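## Task

On the patch panel beneath the switch that has red port covers, with ports counted 1 to 24 starting from the left, pull the lead out of port 16 and loop its cord into the nearest cable-manager ring to the left of that port; the plug itself may dangle. No other plug may be drawn out, and even shifting one outward can fail the job. At the end, every remaining plug must sit latched in its port with its latch lever raised, each lead must still pass through the manager rings it uses, and no lead may be sharply kinked or twisted around another.

## Robot and tools

Robot: two six-joint arms, left_arm and right_arm, each ending in a two-finger gripper. left_arm is the robot's own left arm, on the +y side; this does not match image left and right.

World frame: origin on the floor under the middle of the robot's foot, +x forward, +z up. end_effector_position (metres) and end_effector_quat_wxyz are reported in this frame, and the position is the point between the finger pads, about 1 cm behind the tips. The fingers point along the gripper's +z axis and close along its y axis. Reported poses can be off by a few centimetres, more at long reach. The two arms need not reach the same pose from the same angles, and the rack may be skewed relative to the robot.

Row layout (used by execute_actions and move): 14 numbers, each in [-1, 1]. First left_arm: waist, shoulder, elbow, wrist pitch, wrist yaw, wrist roll, then gripper opening; then the same seven for right_arm. Always send all 14, even when one arm stays still. The six joint numbers are scaled offsets, not poses: they are added to the arm's Joint targets as they stood when the action (or move) began, not to the previous row. A value of 1.0 equals 1.264 rad waist, 1.32 shoulder, 1.276 elbow, 1.83 wrist pitch, 6.358 wrist yaw, 7.625 wrist roll. Stated joint ranges (rad): waist -2.880 to 2.880, shoulder 0.000 to 3.142, elbow 0.000 to 3.019, wrist pitch -1.693 to 1.571, wrist yaw -1.571 to 1.571, wrist roll -2.094 to 2.094; true ends may differ by up to 0.084. An action asking any joint more than 0.084 rad beyond its end is rejected for both arms; a joint pushed toward its real end stops there and the result may say "joint sent to its limit". The opening number is absolute: +1 fully open, -1 closed. Writing 0 for opening is a real half-closed command, so resend the current value to leave a gripper alone.

execute_actions: actions = list of actions; each action = up to 15 rows, one per 1/30 s step; a short table repeats its last row to fill 15 steps. cameras chooses image sources (omit or ["all"] for all, [] for none). An empty actions list just reports state. Joint speed is capped per step, and an arm whose targets would shift its gripper over 110 mm from where it is gets scaled back, so large offsets take several actions.

move: target = one row or a list of up to 15 rows; every row's offsets count from the same starting Joint targets. speed (rad/s, 0.01 to 2, default 0.5) limits the joint with the longest way, one value or one per target. blend (rad) rounds corners in a list. opening_speed (0.2 or more, per second on the -1 to +1 scale) ramps the grippers gently. blocking=false returns early while the move continues. Joints all move together so grippers trace curves, nothing avoids obstacles, and faster moves or targets set deeper past contact hit and press harder. The result adds a "move:" line: done, off_target (at rest but a joint over 0.035 rad off), moving, held, or fault, plus limits=held and the worst joint error per arm.

wait: seconds 0 to 10; arms hold their last command; a running move keeps going. stop: brakes a running move. zoom_image: camera (cam_head_left, cam_head_right, cam_left_wrist, cam_right_wrist) and region [x0, y0, x1, y1] in pixels, top-left origin, at most 504 by 504. finished_scene: scene = current scene number; ends it for good.

Result lines: Joint positions and Joint velocities give per arm six joints (rad, rad/s) then finger gap (m; 0.094 fully open); velocities may read "within noise". Joint targets is the base for your next offsets. Tool commands shows current gripper commands. grip_measured is the measured opening on the command scale, slightly wide when empty, narrower than a squeezed part. Joint torques are in position order, include arm weight, and joints 3 and 4 wrap at ±28 N m. "joint command not followed" means the clearance check altered some steps; it does not keep the grippers apart. MOTOR HOT warns of heating; OVER-TEMPERATURE FAULT means that arm went limp for 30 to 60 s or more.

Cameras: head cameras 896x504, wrist fisheye cameras 672x504; calibrations are approximate and wrist images can lag motion.

Suggested order: find the switch with red covers, count panel ports from the left to the target, open the gripper, approach slowly, press the latch and draw only that plug straight out, then guide its cord into the first ring on its left and release.

Avoid: tugging or brushing neighbouring plugs outward, kinking or tangling leads, dropping anything or knocking it off the work area, fast impacts, hard pushes against the rack, the arms colliding, and holding stretched or straining poses that overheat motors. To stop pressing on something, command targets back past the measured positions.

Each tool is called after ">>>" as name(argument=value, ...) on one line, values as JSON.

## Session

>>> execute_actions(actions=[])

Scene clock: 0.00 s.
left_arm: end_effector_position=(+0.8194, +0.4636, +0.9689) grip_measured=+1.000 end_effector_quat_wxyz=(+0.330, -0.375, +0.835, +0.230) | right_arm: end_effector_position=(+0.8063, -0.1882, +1.0814) grip_measured=+1.000 end_effector_quat_wxyz=(+0.277, -0.763, +0.567, +0.140)
Joint positions: left_arm=[0.959 2.153 1.347 1.176 -0.79 0.207 0.094] | right_arm=[-0.726 1.875 1.304 -0.199 0.063 -2.072 0.094]
Joint velocities: within noise
Joint torques (N m): no reading
Heat: left arm: hottest wrist yaw 33 °C; right arm: hottest elbow 36 °C.
Joint targets: left_arm=[0.956 2.149 1.347 1.180 -0.790 0.207] | right_arm=[-0.725 1.874 1.308 -0.199 0.063 -2.072]
Tool commands: left_gripper/opening=+1.0 right_gripper/opening=+1.0

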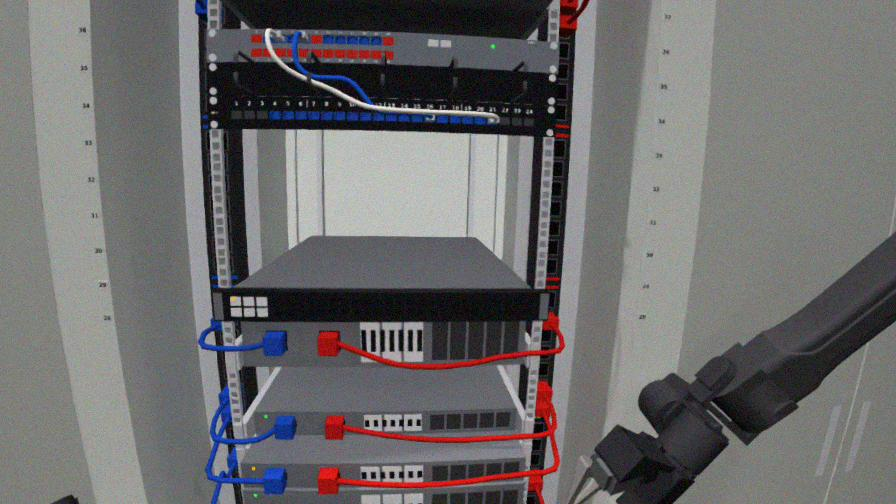

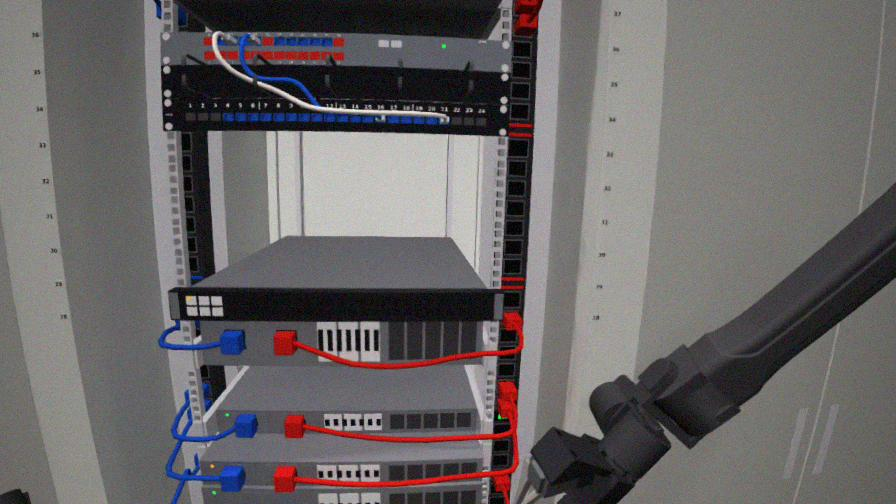

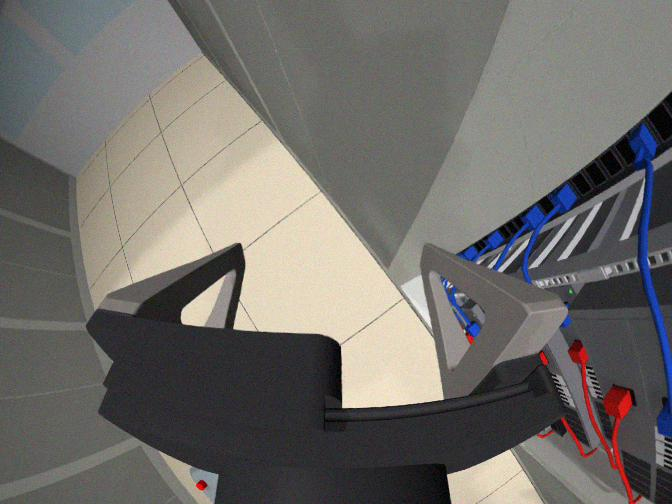

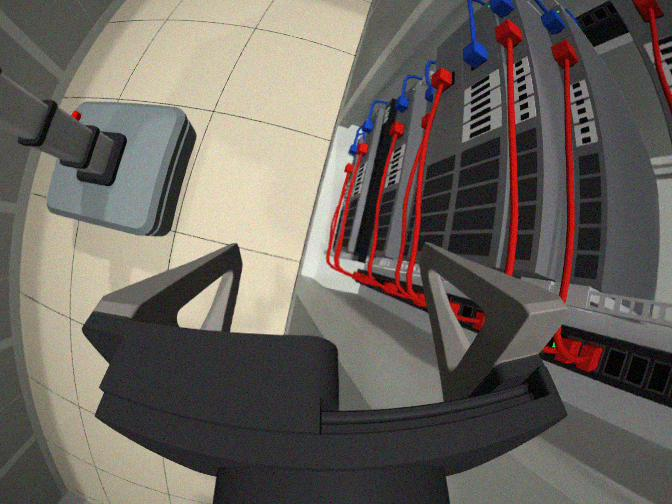

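>>> zoom_image(camera="cam_head_left", region=[200, 20, 390, 140])

>>> zoom_image(camera="cam_head_left", region=[370, 20, 560, 140])

>>> zoom_image(camera="cam_head_right", region=[280, 30, 510, 140])

Scaled by 2.653 from the camera's 896x504 image, which has a finer 1280x720 frame.

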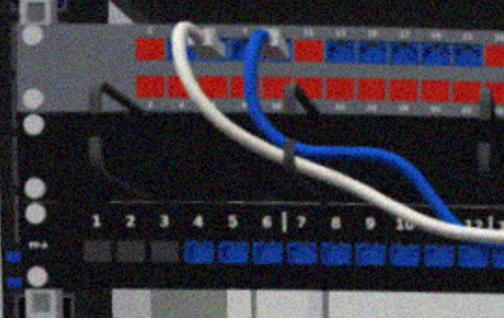

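Scaled by 2.653 from the camera's 896x504 image, which has a finer 1280x720 frame.

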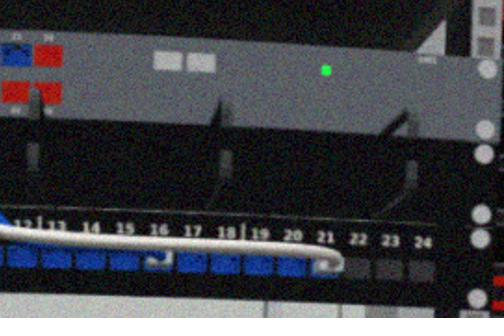

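Scaled by 2.191 from the camera's 896x504 image, which has a finer 1280x720 frame.

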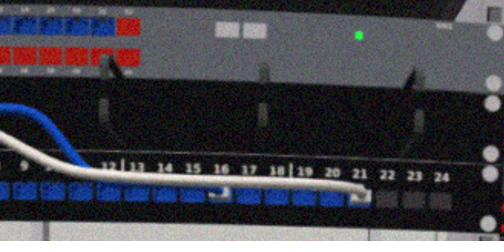

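>>> move(target=[0,0,0,0,0,0,1,-0.2,0,0,0,0,0,1], cameras=[])

>>> move(target=[0,0,0,0,0,0,1,0,-0.2,0,0,0,0,1], cameras=[])

>>> move(target=[0,0,0,0,0,0,1,0,0,0.2,0,0,0,1], cameras=[])

>>> move(target=[0,0,0,0,0,0,1,0,0,0,0.2,0,0,1], cameras=[])

>>> move(target=[0,0,0,0,0,0,1,0,0,0,0,0.05,0,1], cameras=[])

>>> move(target=[0,0,0,0,0,0,1,0,0,0,0,0,0.1,1])

Scene clock: 2.83 s.
left_arm: end_effector_position=(+0.8194, +0.4636, +0.9689) grip_measured=+1.000 end_effector_quat_wxyz=(+0.330, -0.375, +0.835, +0.230) | right_arm: end_effector_position=(+0.7560, -0.3311, +0.9817) grip_measured=+1.000 end_effector_quat_wxyz=(+0.179, -0.730, +0.646, +0.132)
Joint positions: left_arm=[0.959 2.153 1.347 1.176 -0.79 0.207 0.094] | right_arm=[-0.987 1.875 1.304 -0.199 0.063 -2.072 0.094]
Joint velocities: within noise
Joint torques (N m): left_arm=[-10.58 -14.8 -0.12 1.7 -0.01 0.02] | right_arm=[8.41 -13.8 0.43 0.76 -0.43 0.08]
Heat: left arm: hottest wrist yaw 33 °C; right arm: hottest elbow 36 °C.
Joint targets: left_arm=[0.956 2.149 1.347 1.180 -0.790 0.207] | right_arm=[-0.978 1.874 1.308 -0.199 0.062 -2.072]
move: done
No camera images: "cameras" was empty.

Scene clock: 3.90 s.
left_arm: end_effector_position=(+0.8194, +0.4636, +0.9689) grip_measured=+1.000 end_effector_quat_wxyz=(+0.330, -0.375, +0.835, +0.230) | right_arm: end_effector_position=(+0.8658, -0.4451, +1.0930) grip_measured=+1.000 end_effector_quat_wxyz=(+0.223, -0.703, +0.675, +0.001)
Joint positions: left_arm=[0.959 2.153 1.347 1.176 -0.79 0.207 0.094] | right_arm=[-0.987 1.592 1.309 -0.199 0.063 -2.072 0.094]
Joint velocities: within noise
Joint torques (N m): left_arm=[-10.64 -14.8 -0.1 1.69 0 0.02] | right_arm=[6.95 -14.21 2.76 1.02 -0.39 0.1]
Heat: left arm: hottest wrist yaw 33 °C; right arm: hottest elbow 36 °C.
Joint targets: left_arm=[0.956 2.149 1.347 1.180 -0.790 0.207] | right_arm=[-0.978 1.610 1.307 -0.199 0.062 -2.072]
move: done
No camera images: "cameras" was empty.

Scene clock: 4.83 s.
left_arm: end_effector_position=(+0.8194, +0.4636, +0.9689) grip_measured=+1.000 end_effector_quat_wxyz=(+0.330, -0.375, +0.835, +0.230) | right_arm: end_effector_position=(+0.8912, -0.4601, +1.0987) grip_measured=+0.998 end_effector_quat_wxyz=(+0.224, -0.702, +0.676, -0.004)
Joint positions: left_arm=[0.959 2.153 1.347 1.176 -0.79 0.207 0.094] | right_arm=[-0.987 1.603 1.389 -0.258 0.065 -2.072 0.094]
Joint velocities: within noise
Joint torques (N m): left_arm=[-10.64 -14.74 -0.12 1.7 -0.01 0.02] | right_arm=[6.65 -16.03 16.76 3.26 -0.46 0.09]
Heat: left arm: hottest wrist yaw 33 °C; right arm: hottest elbow 36 °C.
Joint targets: left_arm=[0.956 2.149 1.347 1.180 -0.790 0.207] | right_arm=[-0.978 1.609 1.551 -0.203 0.062 -2.072]
move: off_target (right_arm); right_arm: the elbow is farthest, 0.173 rad from its target
No camera images: "cameras" was empty.

Scene clock: 6.30 s.
left_arm: end_effector_position=(+0.8194, +0.4636, +0.9689) grip_measured=+1.000 end_effector_quat_wxyz=(+0.330, -0.375, +0.835, +0.230) | right_arm: end_effector_position=(+0.8967, -0.4605, +1.0912) grip_measured=+0.997 end_effector_quat_wxyz=(+0.235, -0.690, +0.682, -0.058)
Joint positions: left_arm=[0.959 2.153 1.347 1.176 -0.79 0.207 0.094] | right_arm=[-0.987 1.614 1.334 -0.079 0.076 -2.078 0.094]
Joint velocities: within noise
Joint torques (N m): left_arm=[-10.64 -14.8 -0.12 1.7 -0.01 0.02] | right_arm=[6.83 -16.03 13 6.24 -0.62 0.16]
Heat: left arm: hottest wrist yaw 33 °C; right arm: hottest elbow 37 °C.
Joint targets: left_arm=[0.956 2.149 1.347 1.180 -0.790 0.207] | right_arm=[-0.982 1.611 1.454 0.056 0.069 -2.075]
move: off_target (right_arm); right_arm: the wrist pitch is farthest, 0.242 rad from its target
No camera images: "cameras" was empty.

Scene clock: 7.30 s.
left_arm: end_effector_position=(+0.8194, +0.4636, +0.9689) grip_measured=+1.000 end_effector_quat_wxyz=(+0.330, -0.375, +0.835, +0.230) | right_arm: end_effector_position=(+0.8920, -0.5115, +1.0735) grip_measured=+0.997 end_effector_quat_wxyz=(+0.099, -0.680, +0.715, -0.130)
Joint positions: left_arm=[0.959 2.153 1.347 1.176 -0.79 0.207 0.094] | right_arm=[-0.987 1.64 1.359 -0.005 0.383 -2.087 0.094]
Joint velocities: within noise
Joint torques (N m): left_arm=[-10.58 -14.8 -0.1 1.7 -0.01 0.02] | right_arm=[6.53 -18.32 10.99 3.78 -0.08 0.26]
Heat: left arm: hottest wrist yaw 33 °C; right arm: hottest elbow 37 °C.
Joint targets: left_arm=[0.956 2.149 1.347 1.180 -0.790 0.207] | right_arm=[-0.982 1.612 1.455 0.056 0.386 -2.075]
move: off_target (right_arm); right_arm: the elbow is farthest, 0.095 rad from its target
No camera images: "cameras" was empty.

Scene clock: 9.30 s.
left_arm: end_effector_position=(+0.8194, +0.4636, +0.9689) grip_measured=+1.000 end_effector_quat_wxyz=(+0.330, -0.375, +0.835, +0.230) | right_arm: end_effector_position=(+0.8903, -0.5022, +1.0678) grip_measured=+0.997 end_effector_quat_wxyz=(+0.138, -0.384, +0.909, -0.083)
Joint positions: left_arm=[0.959 2.153 1.347 1.176 -0.79 0.207 0.094] | right_arm=[-0.98 1.656 1.359 0.003 0.385 -1.358 0.094]
Joint velocities: within noise
Joint torques (N m): left_arm=[-10.58 -14.74 -0.12 1.69 -0.01 0.02] | right_arm=[6.59 -19.72 11 3.49 -0.16 0.51]
Heat: left arm: hottest wrist yaw 33 °C; right arm: hottest elbow 37 °C.
Joint targets: left_arm=[0.956 2.149 1.347 1.180 -0.790 0.207] | right_arm=[-0.982 1.611 1.455 0.055 0.387 -1.312]
move: off_target (right_arm); right_arm: the elbow is farthest, 0.096 rad from its target
camera_calibration:
cam_right_wrist: T_world_to_cam=[[0.688095, -0.673911, 0.269016, -1.24146], [-0.714304, -0.563871, 0.414512, -0.0871474], [-0.127654, -0.477383, -0.869373, 0.92516], [0, 0, 0, 1]] pos_world=[0.910096, -0.44412, 1.17441]

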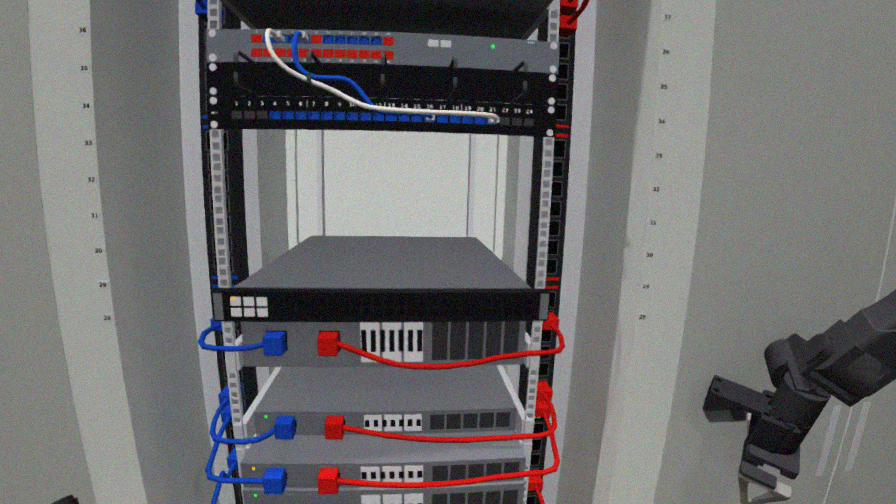

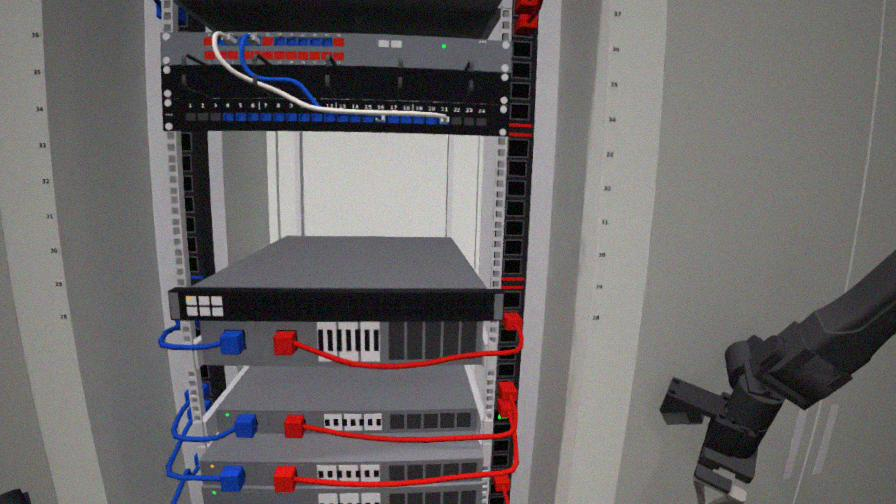

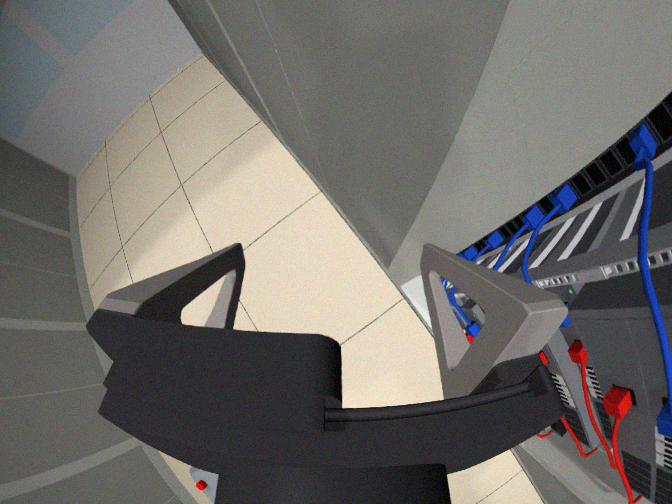

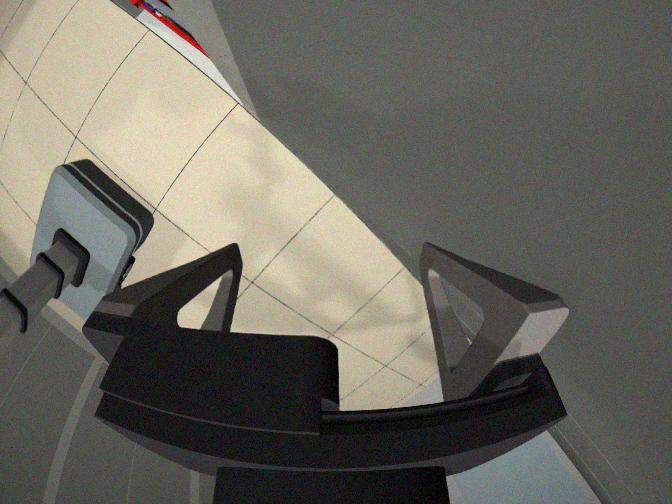

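>>> move(target=[[0,0,0,0,0,0,1,0,0.05,-0.15,0,0,0,1],[0,0,0,0,0,0,1,0.2,0.2,-0.15,-0.13,-0.05,0,1]])

Scene clock: 21.07 s.
left_arm: end_effector_position=(+0.8194, +0.4636, +0.9689) grip_measured=+1.000 end_effector_quat_wxyz=(+0.330, -0.375, +0.835, +0.230) | right_arm: end_effector_position=(+0.7827, -0.1841, +1.0760) grip_measured=+0.998 end_effector_quat_wxyz=(+0.195, -0.507, +0.805, +0.237)
Joint positions: left_arm=[0.959 2.153 1.347 1.176 -0.79 0.207 0.094] | right_arm=[-0.731 1.878 1.26 -0.177 0.068 -1.327 0.094]
Joint velocities: within noise
Joint torques (N m): left_arm=[-10.64 -14.8 -0.12 1.7 -0.01 0.02] | right_arm=[10.46 -12.28 1.02 0.4 -0.46 0.19]
Heat: left arm: hottest waist 32 °C; right arm: hottest elbow 38 °C.
Joint targets: left_arm=[0.956 2.149 1.347 1.180 -0.790 0.207] | right_arm=[-0.729 1.875 1.263 -0.182 0.068 -1.312]
move: done
camera_calibration:
cam_right_wrist: T_world_to_cam=[[0.918594, -0.359778, -0.163542, -0.612482], [-0.359496, -0.932585, 0.0323654, 0.0775716], [-0.164161, 0.0290618, -0.986005, 1.31772], [0, 0, 0, 1]] pos_world=[0.806827, -0.186311, 1.1966]

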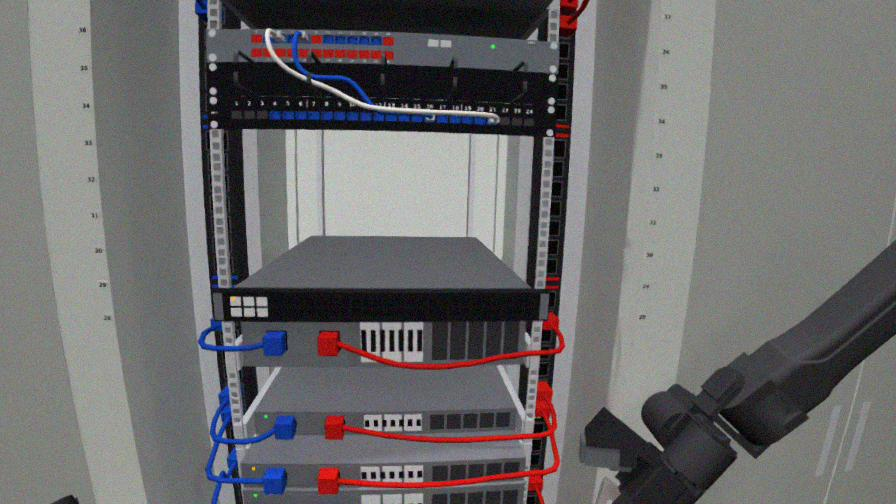

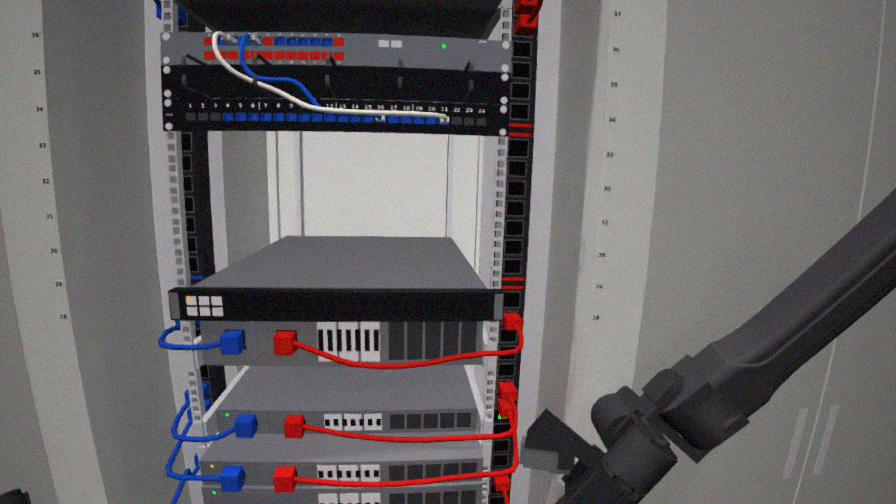

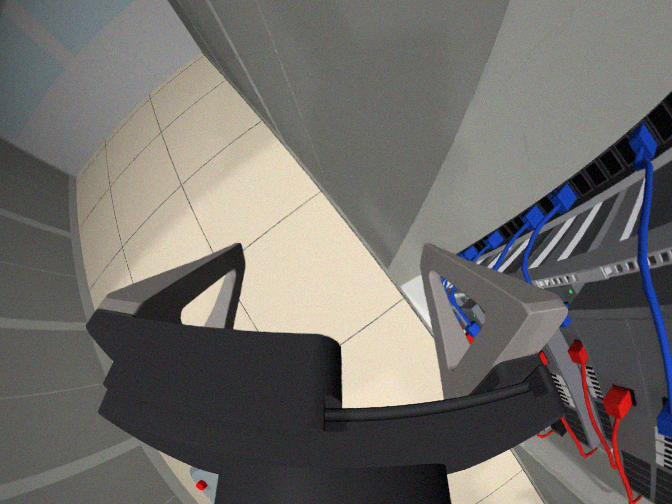

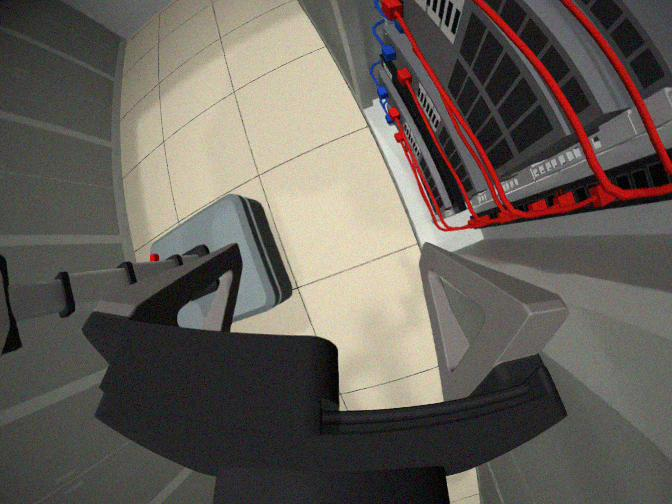

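>>> move(target=[0,0,0,0,0,0,1,0,0,-0.3,0,0,0,1], cameras=[])

>>> move(target=[0,0,0,0,0,0,1,0,0,0,0.3,0,0,1], cameras=[])

>>> move(target=[0,0,0,0,0,0,1,0,0,0,0,-0.08,0,1], cameras=[])

>>> move(target=[0,0,0,0,0,0,1,0,-0.3,0,0,0,0,1], cameras=[])

Scene clock: 25.97 s.
left_arm: end_effector_position=(+0.8194, +0.4636, +0.9689) grip_measured=+1.000 end_effector_quat_wxyz=(+0.330, -0.375, +0.835, +0.230) | right_arm: end_effector_position=(+0.5495, -0.1527, +1.1018) grip_measured=+0.998 end_effector_quat_wxyz=(+0.064, -0.555, +0.749, +0.355)
Joint positions: left_arm=[0.959 2.153 1.347 1.176 -0.79 0.207 0.094] | right_arm=[-0.731 1.877 0.879 -0.18 0.068 -1.326 0.094]
Joint velocities: within noise
Joint torques (N m): left_arm=[-10.64 -14.74 -0.12 1.7 0 0.02] | right_arm=[8.18 -9.23 -2.29 0.01 -0.48 0.2]
Heat: left arm: hottest waist 32 °C; right arm: hottest elbow 38 °C.
Joint targets: left_arm=[0.956 2.149 1.347 1.180 -0.790 0.207] | right_arm=[-0.729 1.875 0.880 -0.182 0.068 -1.312]
move: done
No camera images: "cameras" was empty.

Scene clock: 27.50 s.
left_arm: end_effector_position=(+0.8194, +0.4636, +0.9689) grip_measured=+1.000 end_effector_quat_wxyz=(+0.330, -0.375, +0.835, +0.230) | right_arm: end_effector_position=(+0.6777, -0.1674, +1.0846) grip_measured=+0.998 end_effector_quat_wxyz=(+0.246, -0.483, +0.820, +0.187)
Joint positions: left_arm=[0.959 2.153 1.347 1.176 -0.79 0.207 0.094] | right_arm=[-0.731 1.877 0.879 0.357 0.068 -1.326 0.094]
Joint velocities: within noise
Joint torques (N m): left_arm=[-10.64 -14.74 -0.12 1.7 -0.01 0.02] | right_arm=[8.76 -9.88 -1.61 1.48 -0.5 0.2]
Heat: left arm: hottest waist 32 °C; right arm: hottest elbow 38 °C.
Joint targets: left_arm=[0.956 2.149 1.347 1.180 -0.790 0.207] | right_arm=[-0.729 1.875 0.880 0.367 0.068 -1.312]
move: done
No camera images: "cameras" was empty.

Scene clock: 28.87 s.
left_arm: end_effector_position=(+0.8194, +0.4636, +0.9689) grip_measured=+1.000 end_effector_quat_wxyz=(+0.330, -0.375, +0.835, +0.230) | right_arm: end_effector_position=(+0.6888, -0.1132, +1.1507) grip_measured=+0.998 end_effector_quat_wxyz=(+0.408, -0.436, +0.723, +0.347)
Joint positions: left_arm=[0.959 2.153 1.347 1.176 -0.79 0.207 0.094] | right_arm=[-0.731 1.877 0.879 0.358 -0.438 -1.326 0.094]
Joint velocities: within noise
Joint torques (N m): left_arm=[-10.58 -14.74 -0.12 1.7 -0.01 0.02] | right_arm=[8.88 -10.23 -1.58 1.36 -0.69 0.19]
Heat: left arm: hottest waist 32 °C; right arm: hottest elbow 38 °C.
Joint targets: left_arm=[0.956 2.149 1.347 1.180 -0.790 0.207] | right_arm=[-0.729 1.875 0.880 0.367 -0.440 -1.312]
move: done
No camera images: "cameras" was empty.

Scene clock: 30.10 s.
left_arm: end_effector_position=(+0.8194, +0.4636, +0.9689) grip_measured=+1.000 end_effector_quat_wxyz=(+0.330, -0.375, +0.835, +0.230) | right_arm: end_effector_position=(+0.8347, -0.2479, +1.2705) grip_measured=+0.998 end_effector_quat_wxyz=(+0.538, -0.402, +0.714, +0.198)
Joint positions: left_arm=[0.959 2.153 1.347 1.176 -0.79 0.207 0.094] | right_arm=[-0.731 1.477 0.879 0.36 -0.439 -1.326 0.094]
Joint velocities: within noise
Joint torques (N m): left_arm=[-10.64 -14.74 -0.12 1.7 -0.01 0.02] | right_arm=[7.18 -10.93 1.7 1.65 -0.66 0.23]
Heat: left arm: hottest waist 32 °C; right arm: hottest elbow 38 °C.
Joint targets: left_arm=[0.956 2.149 1.347 1.180 -0.790 0.207] | right_arm=[-0.729 1.480 0.881 0.367 -0.440 -1.312]
move: done
No camera images: "cameras" was empty.

>>> move(target=[[0,0,0,0,0,0,1,0.339,0.318,-0.103,0.455,0.0692,0.1065,1],[0,0,0,0,0,0,1,0.672,0.4576,0.195,0.619,0.1431,0.2193,1]], blend=0.1, speed=0.7)

Scene clock: 39.33 s.
left_arm: end_effector_position=(+0.8194, +0.4636, +0.9689) grip_measured=+1.000 end_effector_quat_wxyz=(+0.330, -0.375, +0.835, +0.230) | right_arm: end_effector_position=(+0.8299, +0.0192, +1.5522) grip_measured=+0.998 end_effector_quat_wxyz=(+0.446, +0.442, +0.587, +0.511)
Joint positions: left_arm=[0.959 2.153 1.347 1.176 -0.79 0.207 0.094] | right_arm=[0.107 2.068 1.108 1.489 0.468 0.344 0.094]
Joint velocities: within noise
Joint torques (N m): left_arm=[-10.64 -14.74 -0.1 1.7 0 0.02] | right_arm=[14.97 -6.77 5.64 1.7 -0.54 0.14]
Heat: left arm: hottest shoulder 33 °C; right arm: hottest elbow 38 °C.
Joint targets: left_arm=[0.956 2.149 1.347 1.180 -0.790 0.207] | right_arm=[0.120 2.083 1.129 1.499 0.470 0.360]
move: done
camera_calibration:
cam_right_wrist: T_world_to_cam=[[-0.0657979, -0.110938, -0.991647, 1.59277], [-0.749254, 0.661835, -0.0243267, 0.649538], [0.659006, 0.741395, -0.126668, -0.241604], [0, 0, 0, 1]] pos_world=[0.750689, -0.074064, 1.56467]

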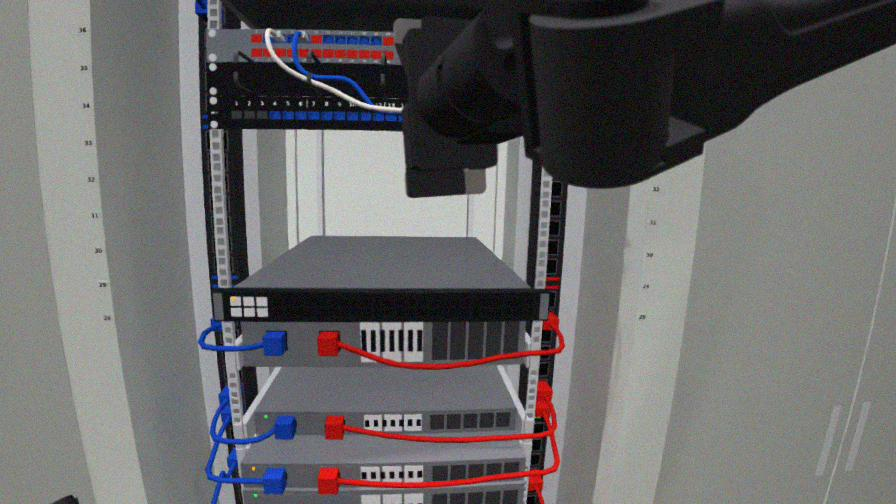

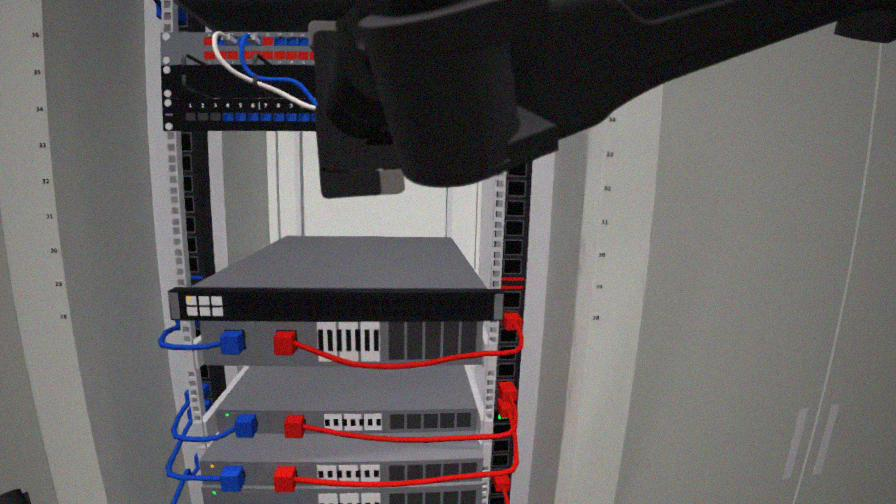

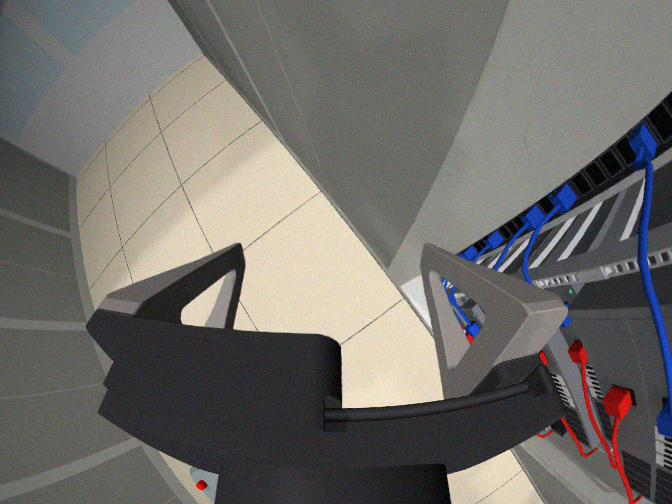

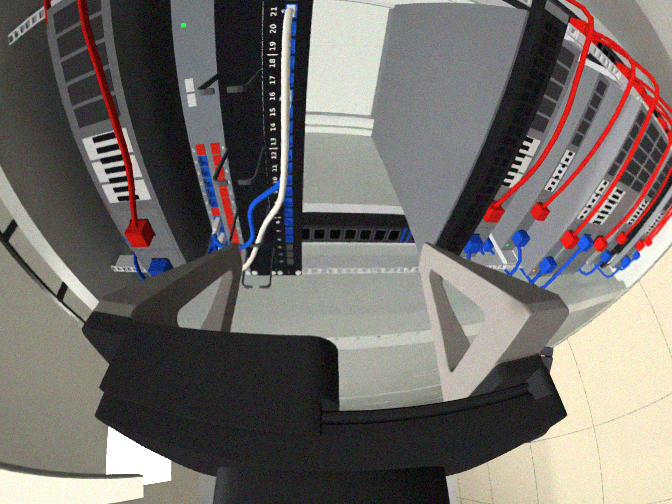

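>>> zoom_image(camera="cam_right_wrist", region=[180, 0, 310, 130])

>>> zoom_image(camera="cam_right_wrist", region=[180, 130, 320, 270])

Scaled by 3.877 from the camera's 672x504 image, which has a finer 960x720 frame.

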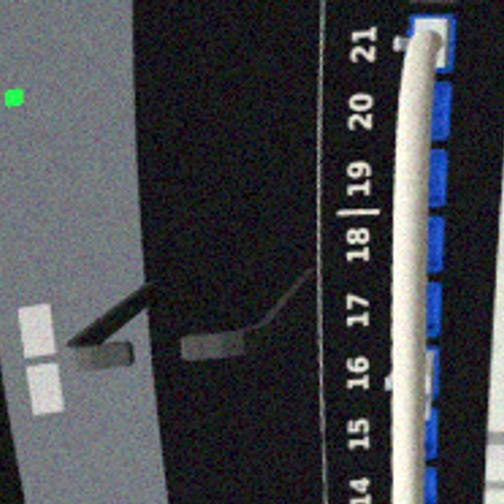

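Scaled by 3.600 from the camera's 672x504 image, which has a finer 960x720 frame.

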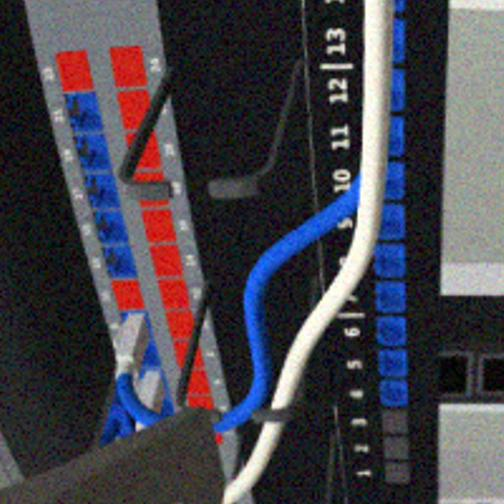

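>>> move(target=[0,0,0,0,0,0,1,-0.105,0.087,0.1975,0.0268,-0.01537,0.2132,1], speed=0.7, cameras=["cam_head_left","cam_right_wrist"])

>>> zoom_image(camera="cam_right_wrist", region=[240, 60, 440, 210])

Scene clock: 43.73 s.
left_arm: end_effector_position=(+0.8194, +0.4636, +0.9689) grip_measured=+1.000 end_effector_quat_wxyz=(+0.330, -0.375, +0.835, +0.230) | right_arm: end_effector_position=(+0.9079, +0.0145, +1.5325) grip_measured=+0.998 end_effector_quat_wxyz=(-0.016, +0.703, +0.013, +0.711)
Joint positions: left_arm=[0.959 2.153 1.347 1.176 -0.79 0.207 0.094] | right_arm=[0.014 2.182 1.356 1.538 0.374 1.97 0.094]
Joint velocities: within noise
Joint torques (N m): left_arm=[-10.58 -14.74 -0.12 1.7 0 0.02] | right_arm=[13.57 -8.35 5.82 1.59 -0.68 0.22]
Heat: left arm: hottest waist 33 °C; right arm: hottest elbow 38 °C.
Joint targets: left_arm=[0.956 2.149 1.347 1.180 -0.790 0.207] | right_arm=[-0.013 2.198 1.381 1.549 0.372 1.985]
move: done
camera_calibration:
cam_right_wrist: T_world_to_cam=[[-0.0480093, 0.998632, -0.0207123, 0.0576024], [-0.602488, -0.012413, 0.798031, -0.673136], [0.796683, 0.0507919, 0.60226, -1.52411], [0, 0, 0, 1]] pos_world=[0.811438, 0.011533, 1.45629]
Images, in order (width x height): cam_head_left 896x504, cam_right_wrist 672x504.

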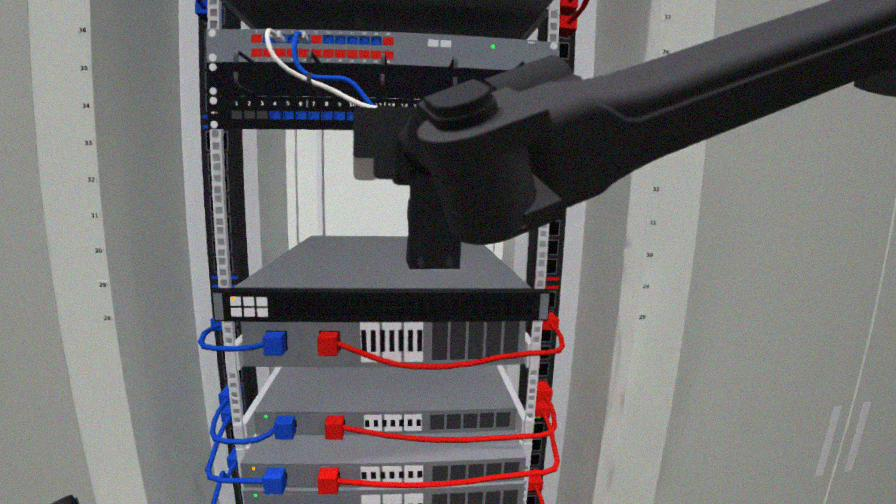

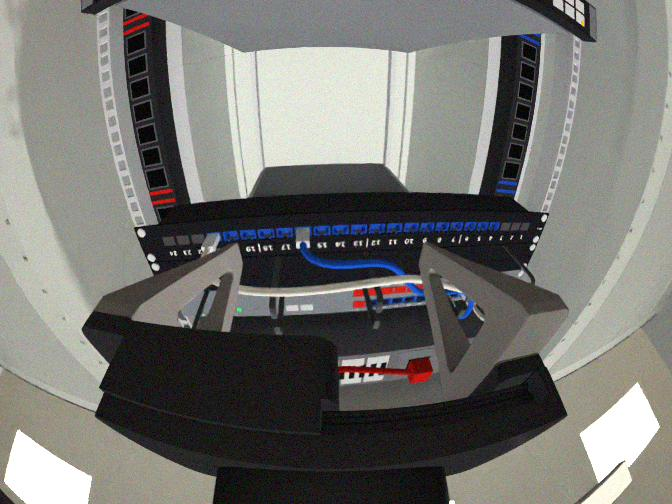

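Scaled by 2.520 from the camera's 672x504 image, which has a finer 960x720 frame.

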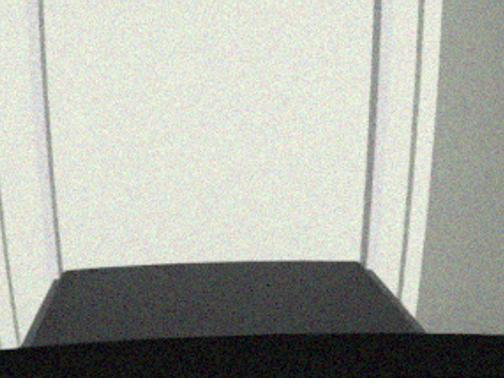

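>>> zoom_image(camera="cam_right_wrist", region=[180, 200, 330, 310])

>>> zoom_image(camera="cam_right_wrist", region=[320, 200, 480, 330])

Scaled by 3.360 from the camera's 672x504 image, which has a finer 960x720 frame.

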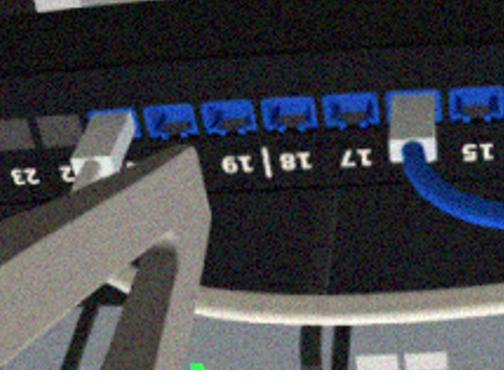

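Scaled by 3.150 from the camera's 672x504 image, which has a finer 960x720 frame.

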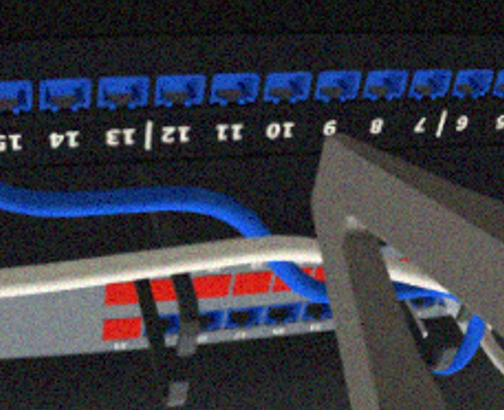

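>>> zoom_image(camera="cam_right_wrist", region=[250, 250, 330, 350])

>>> zoom_image(camera="cam_right_wrist", region=[340, 250, 430, 350])

Scaled by 5.040 from the camera's 672x504 image, which has a finer 960x720 frame.

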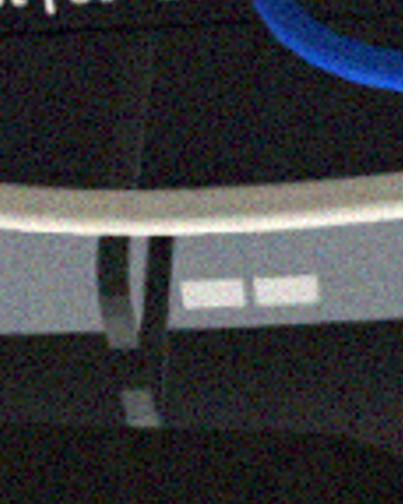

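Scaled by 5.040 from the camera's 672x504 image, which has a finer 960x720 frame.

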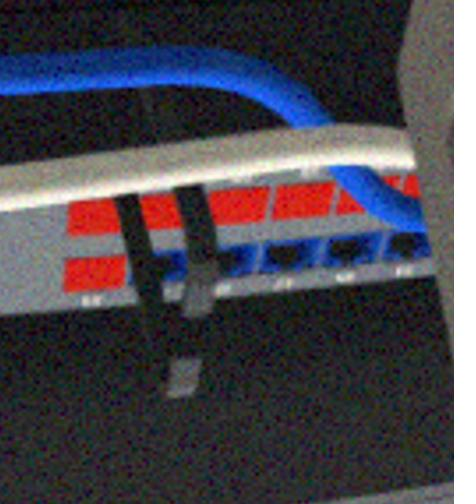

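>>> move(target=[[0,0,0,0,0,0,1,0.1052,-0.0864,-0.2986,-0.0268,0.0154,-0.2131,1],[0,0,0,0,0,0,1,0.2745,-0.1159,0.0619,-0.1142,0.1062,-0.2317,-0.2]], speed=0.7, cameras=["cam_head_left","cam_head_right","cam_right_wrist"])

>>> zoom_image(camera="cam_right_wrist", region=[160, 80, 460, 305])

Scene clock: 61.47 s.
left_arm: end_effector_position=(+0.8194, +0.4636, +0.9689) grip_measured=+1.000 end_effector_quat_wxyz=(+0.330, -0.375, +0.835, +0.230) | right_arm: end_effector_position=(+0.8697, +0.0066, +1.6661) grip_measured=-0.198 end_effector_quat_wxyz=(+0.375, +0.595, +0.600, +0.381)
Joint positions: left_arm=[0.959 2.153 1.347 1.176 -0.79 0.207 0.094] | right_arm=[0.317 2.048 1.436 1.347 1.046 0.234 0.038]
Joint velocities: within noise
Joint torques (N m): left_arm=[-10.58 -14.74 -0.12 1.7 -0.01 0.02] | right_arm=[16.44 -7.65 7.35 0.49 -0.53 -0.11]
Heat: left arm: hottest shoulder 34 °C; right arm: hottest elbow 38 °C.
Joint targets: left_arm=[0.956 2.149 1.347 1.180 -0.790 0.207] | right_arm=[0.334 2.045 1.460 1.340 1.047 0.219]
move: done
camera_calibration:
cam_right_wrist: T_world_to_cam=[[-0.436052, -0.0259969, -0.899546, 1.87496], [-0.550387, 0.798546, 0.24372, 0.0700793], [0.711992, 0.601373, -0.362516, 0.103716], [0, 0, 0, 1]] pos_world=[0.782305, -0.0695902, 1.70713]
Images, in order (width x height): cam_head_left 896x504, cam_head_right 896x504, cam_right_wrist 672x504.

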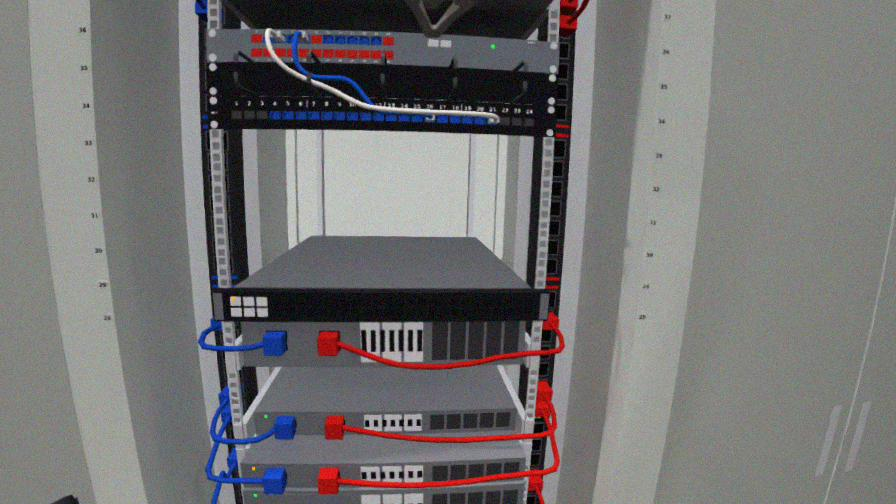

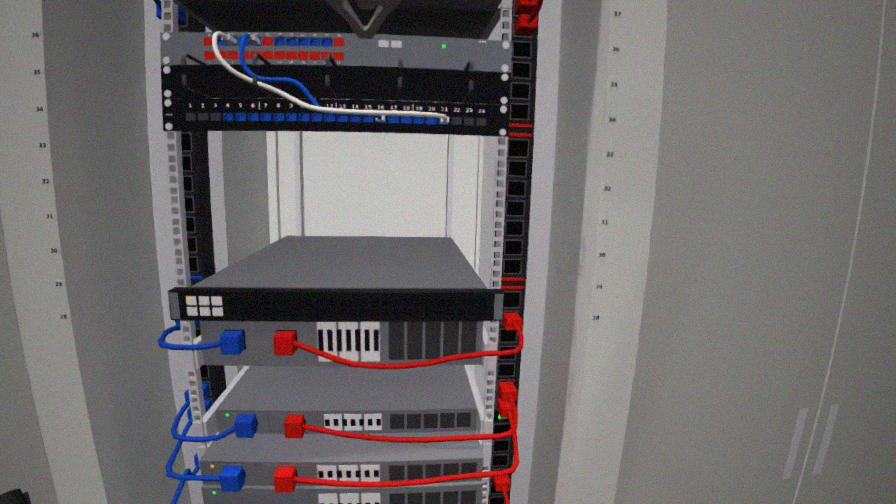

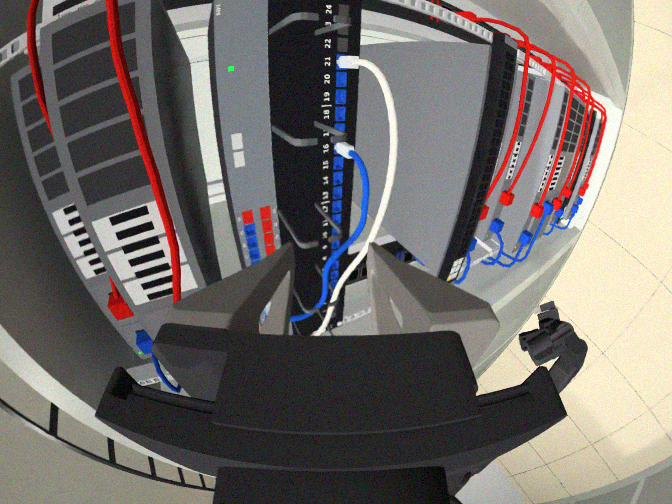

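Scaled by 1.680 from the camera's 672x504 image, which has a finer 960x720 frame.

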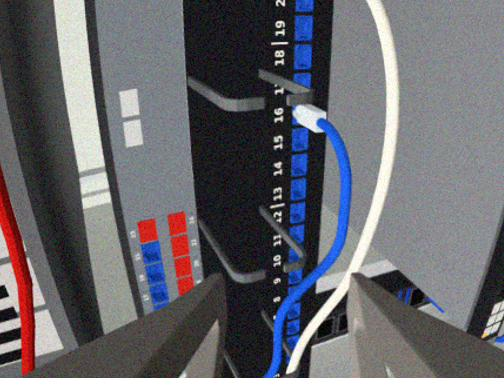

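>>> move(target=[0,0,0,0,0,0,1,-0.0483,0.0129,0.1293,-0.1158,-0.0093,0.0119,-0.2], speed=0.4, cameras=["cam_right_wrist"])

>>> zoom_image(camera="cam_right_wrist", region=[200, 80, 500, 305])

Scene clock: 63.03 s.
left_arm: end_effector_position=(+0.8194, +0.4636, +0.9689) grip_measured=+1.000 end_effector_quat_wxyz=(+0.330, -0.375, +0.835, +0.230) | right_arm: end_effector_position=(+0.9289, +0.0073, +1.6963) grip_measured=-0.198 end_effector_quat_wxyz=(+0.376, +0.587, +0.595, +0.401)
Joint positions: left_arm=[0.959 2.153 1.347 1.176 -0.79 0.207 0.094] | right_arm=[0.297 2.048 1.599 1.135 0.989 0.294 0.038]
Joint velocities: within noise
Joint torques (N m): left_arm=[-10.64 -14.74 -0.1 1.7 -0.01 0.02] | right_arm=[13.8 -6.65 7.61 0.55 -0.63 0.12]
Heat: left arm: hottest shoulder 34 °C; right arm: hottest elbow 38 °C.
Joint targets: left_arm=[0.956 2.149 1.347 1.180 -0.790 0.207] | right_arm=[0.273 2.062 1.625 1.128 0.988 0.310]
move: done
camera_calibration:
cam_right_wrist: T_world_to_cam=[[-0.403176, -0.014398, -0.915009, 1.92356], [-0.573491, 0.783154, 0.240371, 0.121974], [0.713132, 0.621661, -0.324006, 0.00551783], [0, 0, 0, 1]] pos_world=[0.841548, -0.0712594, 1.73254]
Images, in order (width x height): cam_right_wrist 672x504.

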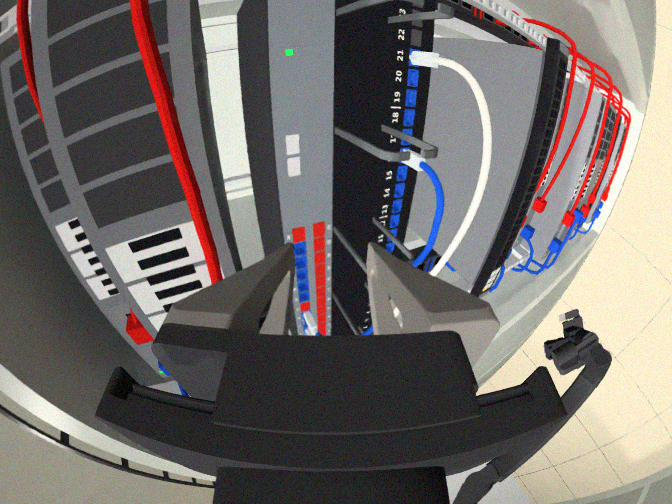

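Scaled by 1.680 from the camera's 672x504 image, which has a finer 960x720 frame.

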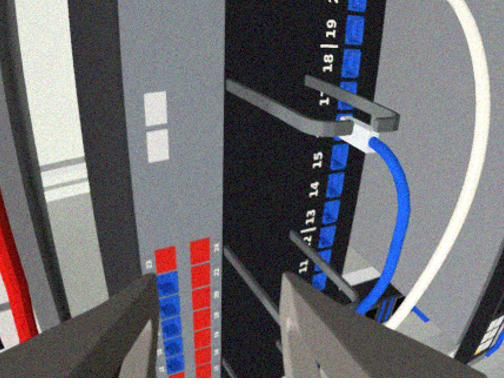

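>>> move(target=[0,0,0,0,0,0,1,-0.0657,0.0098,-0.0431,0.0066,-0.0052,0.0075,-0.2], speed=0.3, cameras=["cam_right_wrist"])

>>> zoom_image(camera="cam_right_wrist", region=[200, 80, 500, 305])

Scene clock: 64.67 s.
left_arm: end_effector_position=(+0.8194, +0.4636, +0.9689) grip_measured=+1.000 end_effector_quat_wxyz=(+0.330, -0.375, +0.835, +0.230) | right_arm: end_effector_position=(+0.9460, +0.0037, +1.6267) grip_measured=-0.198 end_effector_quat_wxyz=(+0.379, +0.596, +0.599, +0.378)
Joint positions: left_arm=[0.959 2.153 1.347 1.176 -0.79 0.207 0.094] | right_arm=[0.201 2.066 1.57 1.135 0.957 0.351 0.038]
Joint velocities: within noise
Joint torques (N m): left_arm=[-10.58 -14.74 -0.12 1.69 -0.01 0.02] | right_arm=[15.5 -8 5.3 1.2 -0.63 0.14]
Heat: left arm: hottest shoulder 34 °C; right arm: hottest elbow 39 °C.
Joint targets: left_arm=[0.956 2.149 1.347 1.180 -0.790 0.207] | right_arm=[0.190 2.075 1.570 1.140 0.955 0.367]
move: done
camera_calibration:
cam_right_wrist: T_world_to_cam=[[-0.434423, -0.0292313, -0.900235, 1.87231], [-0.544916, 0.804347, 0.23684, 0.129978], [0.717178, 0.593441, -0.365355, 0.0365995], [0, 0, 0, 1]] pos_world=[0.857955, -0.0715368, 1.66811]
Images, in order (width x height): cam_right_wrist 672x504.

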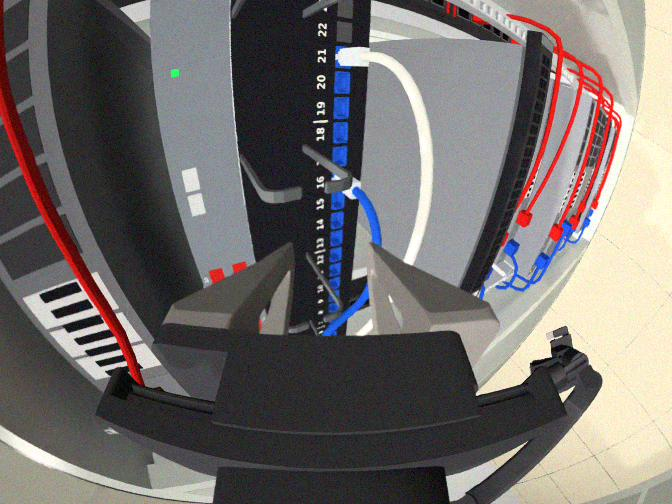

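Scaled by 1.680 from the camera's 672x504 image, which has a finer 960x720 frame.

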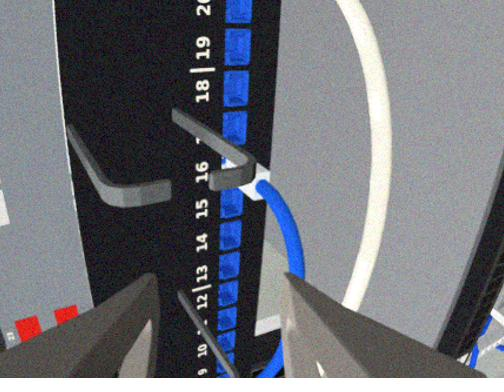

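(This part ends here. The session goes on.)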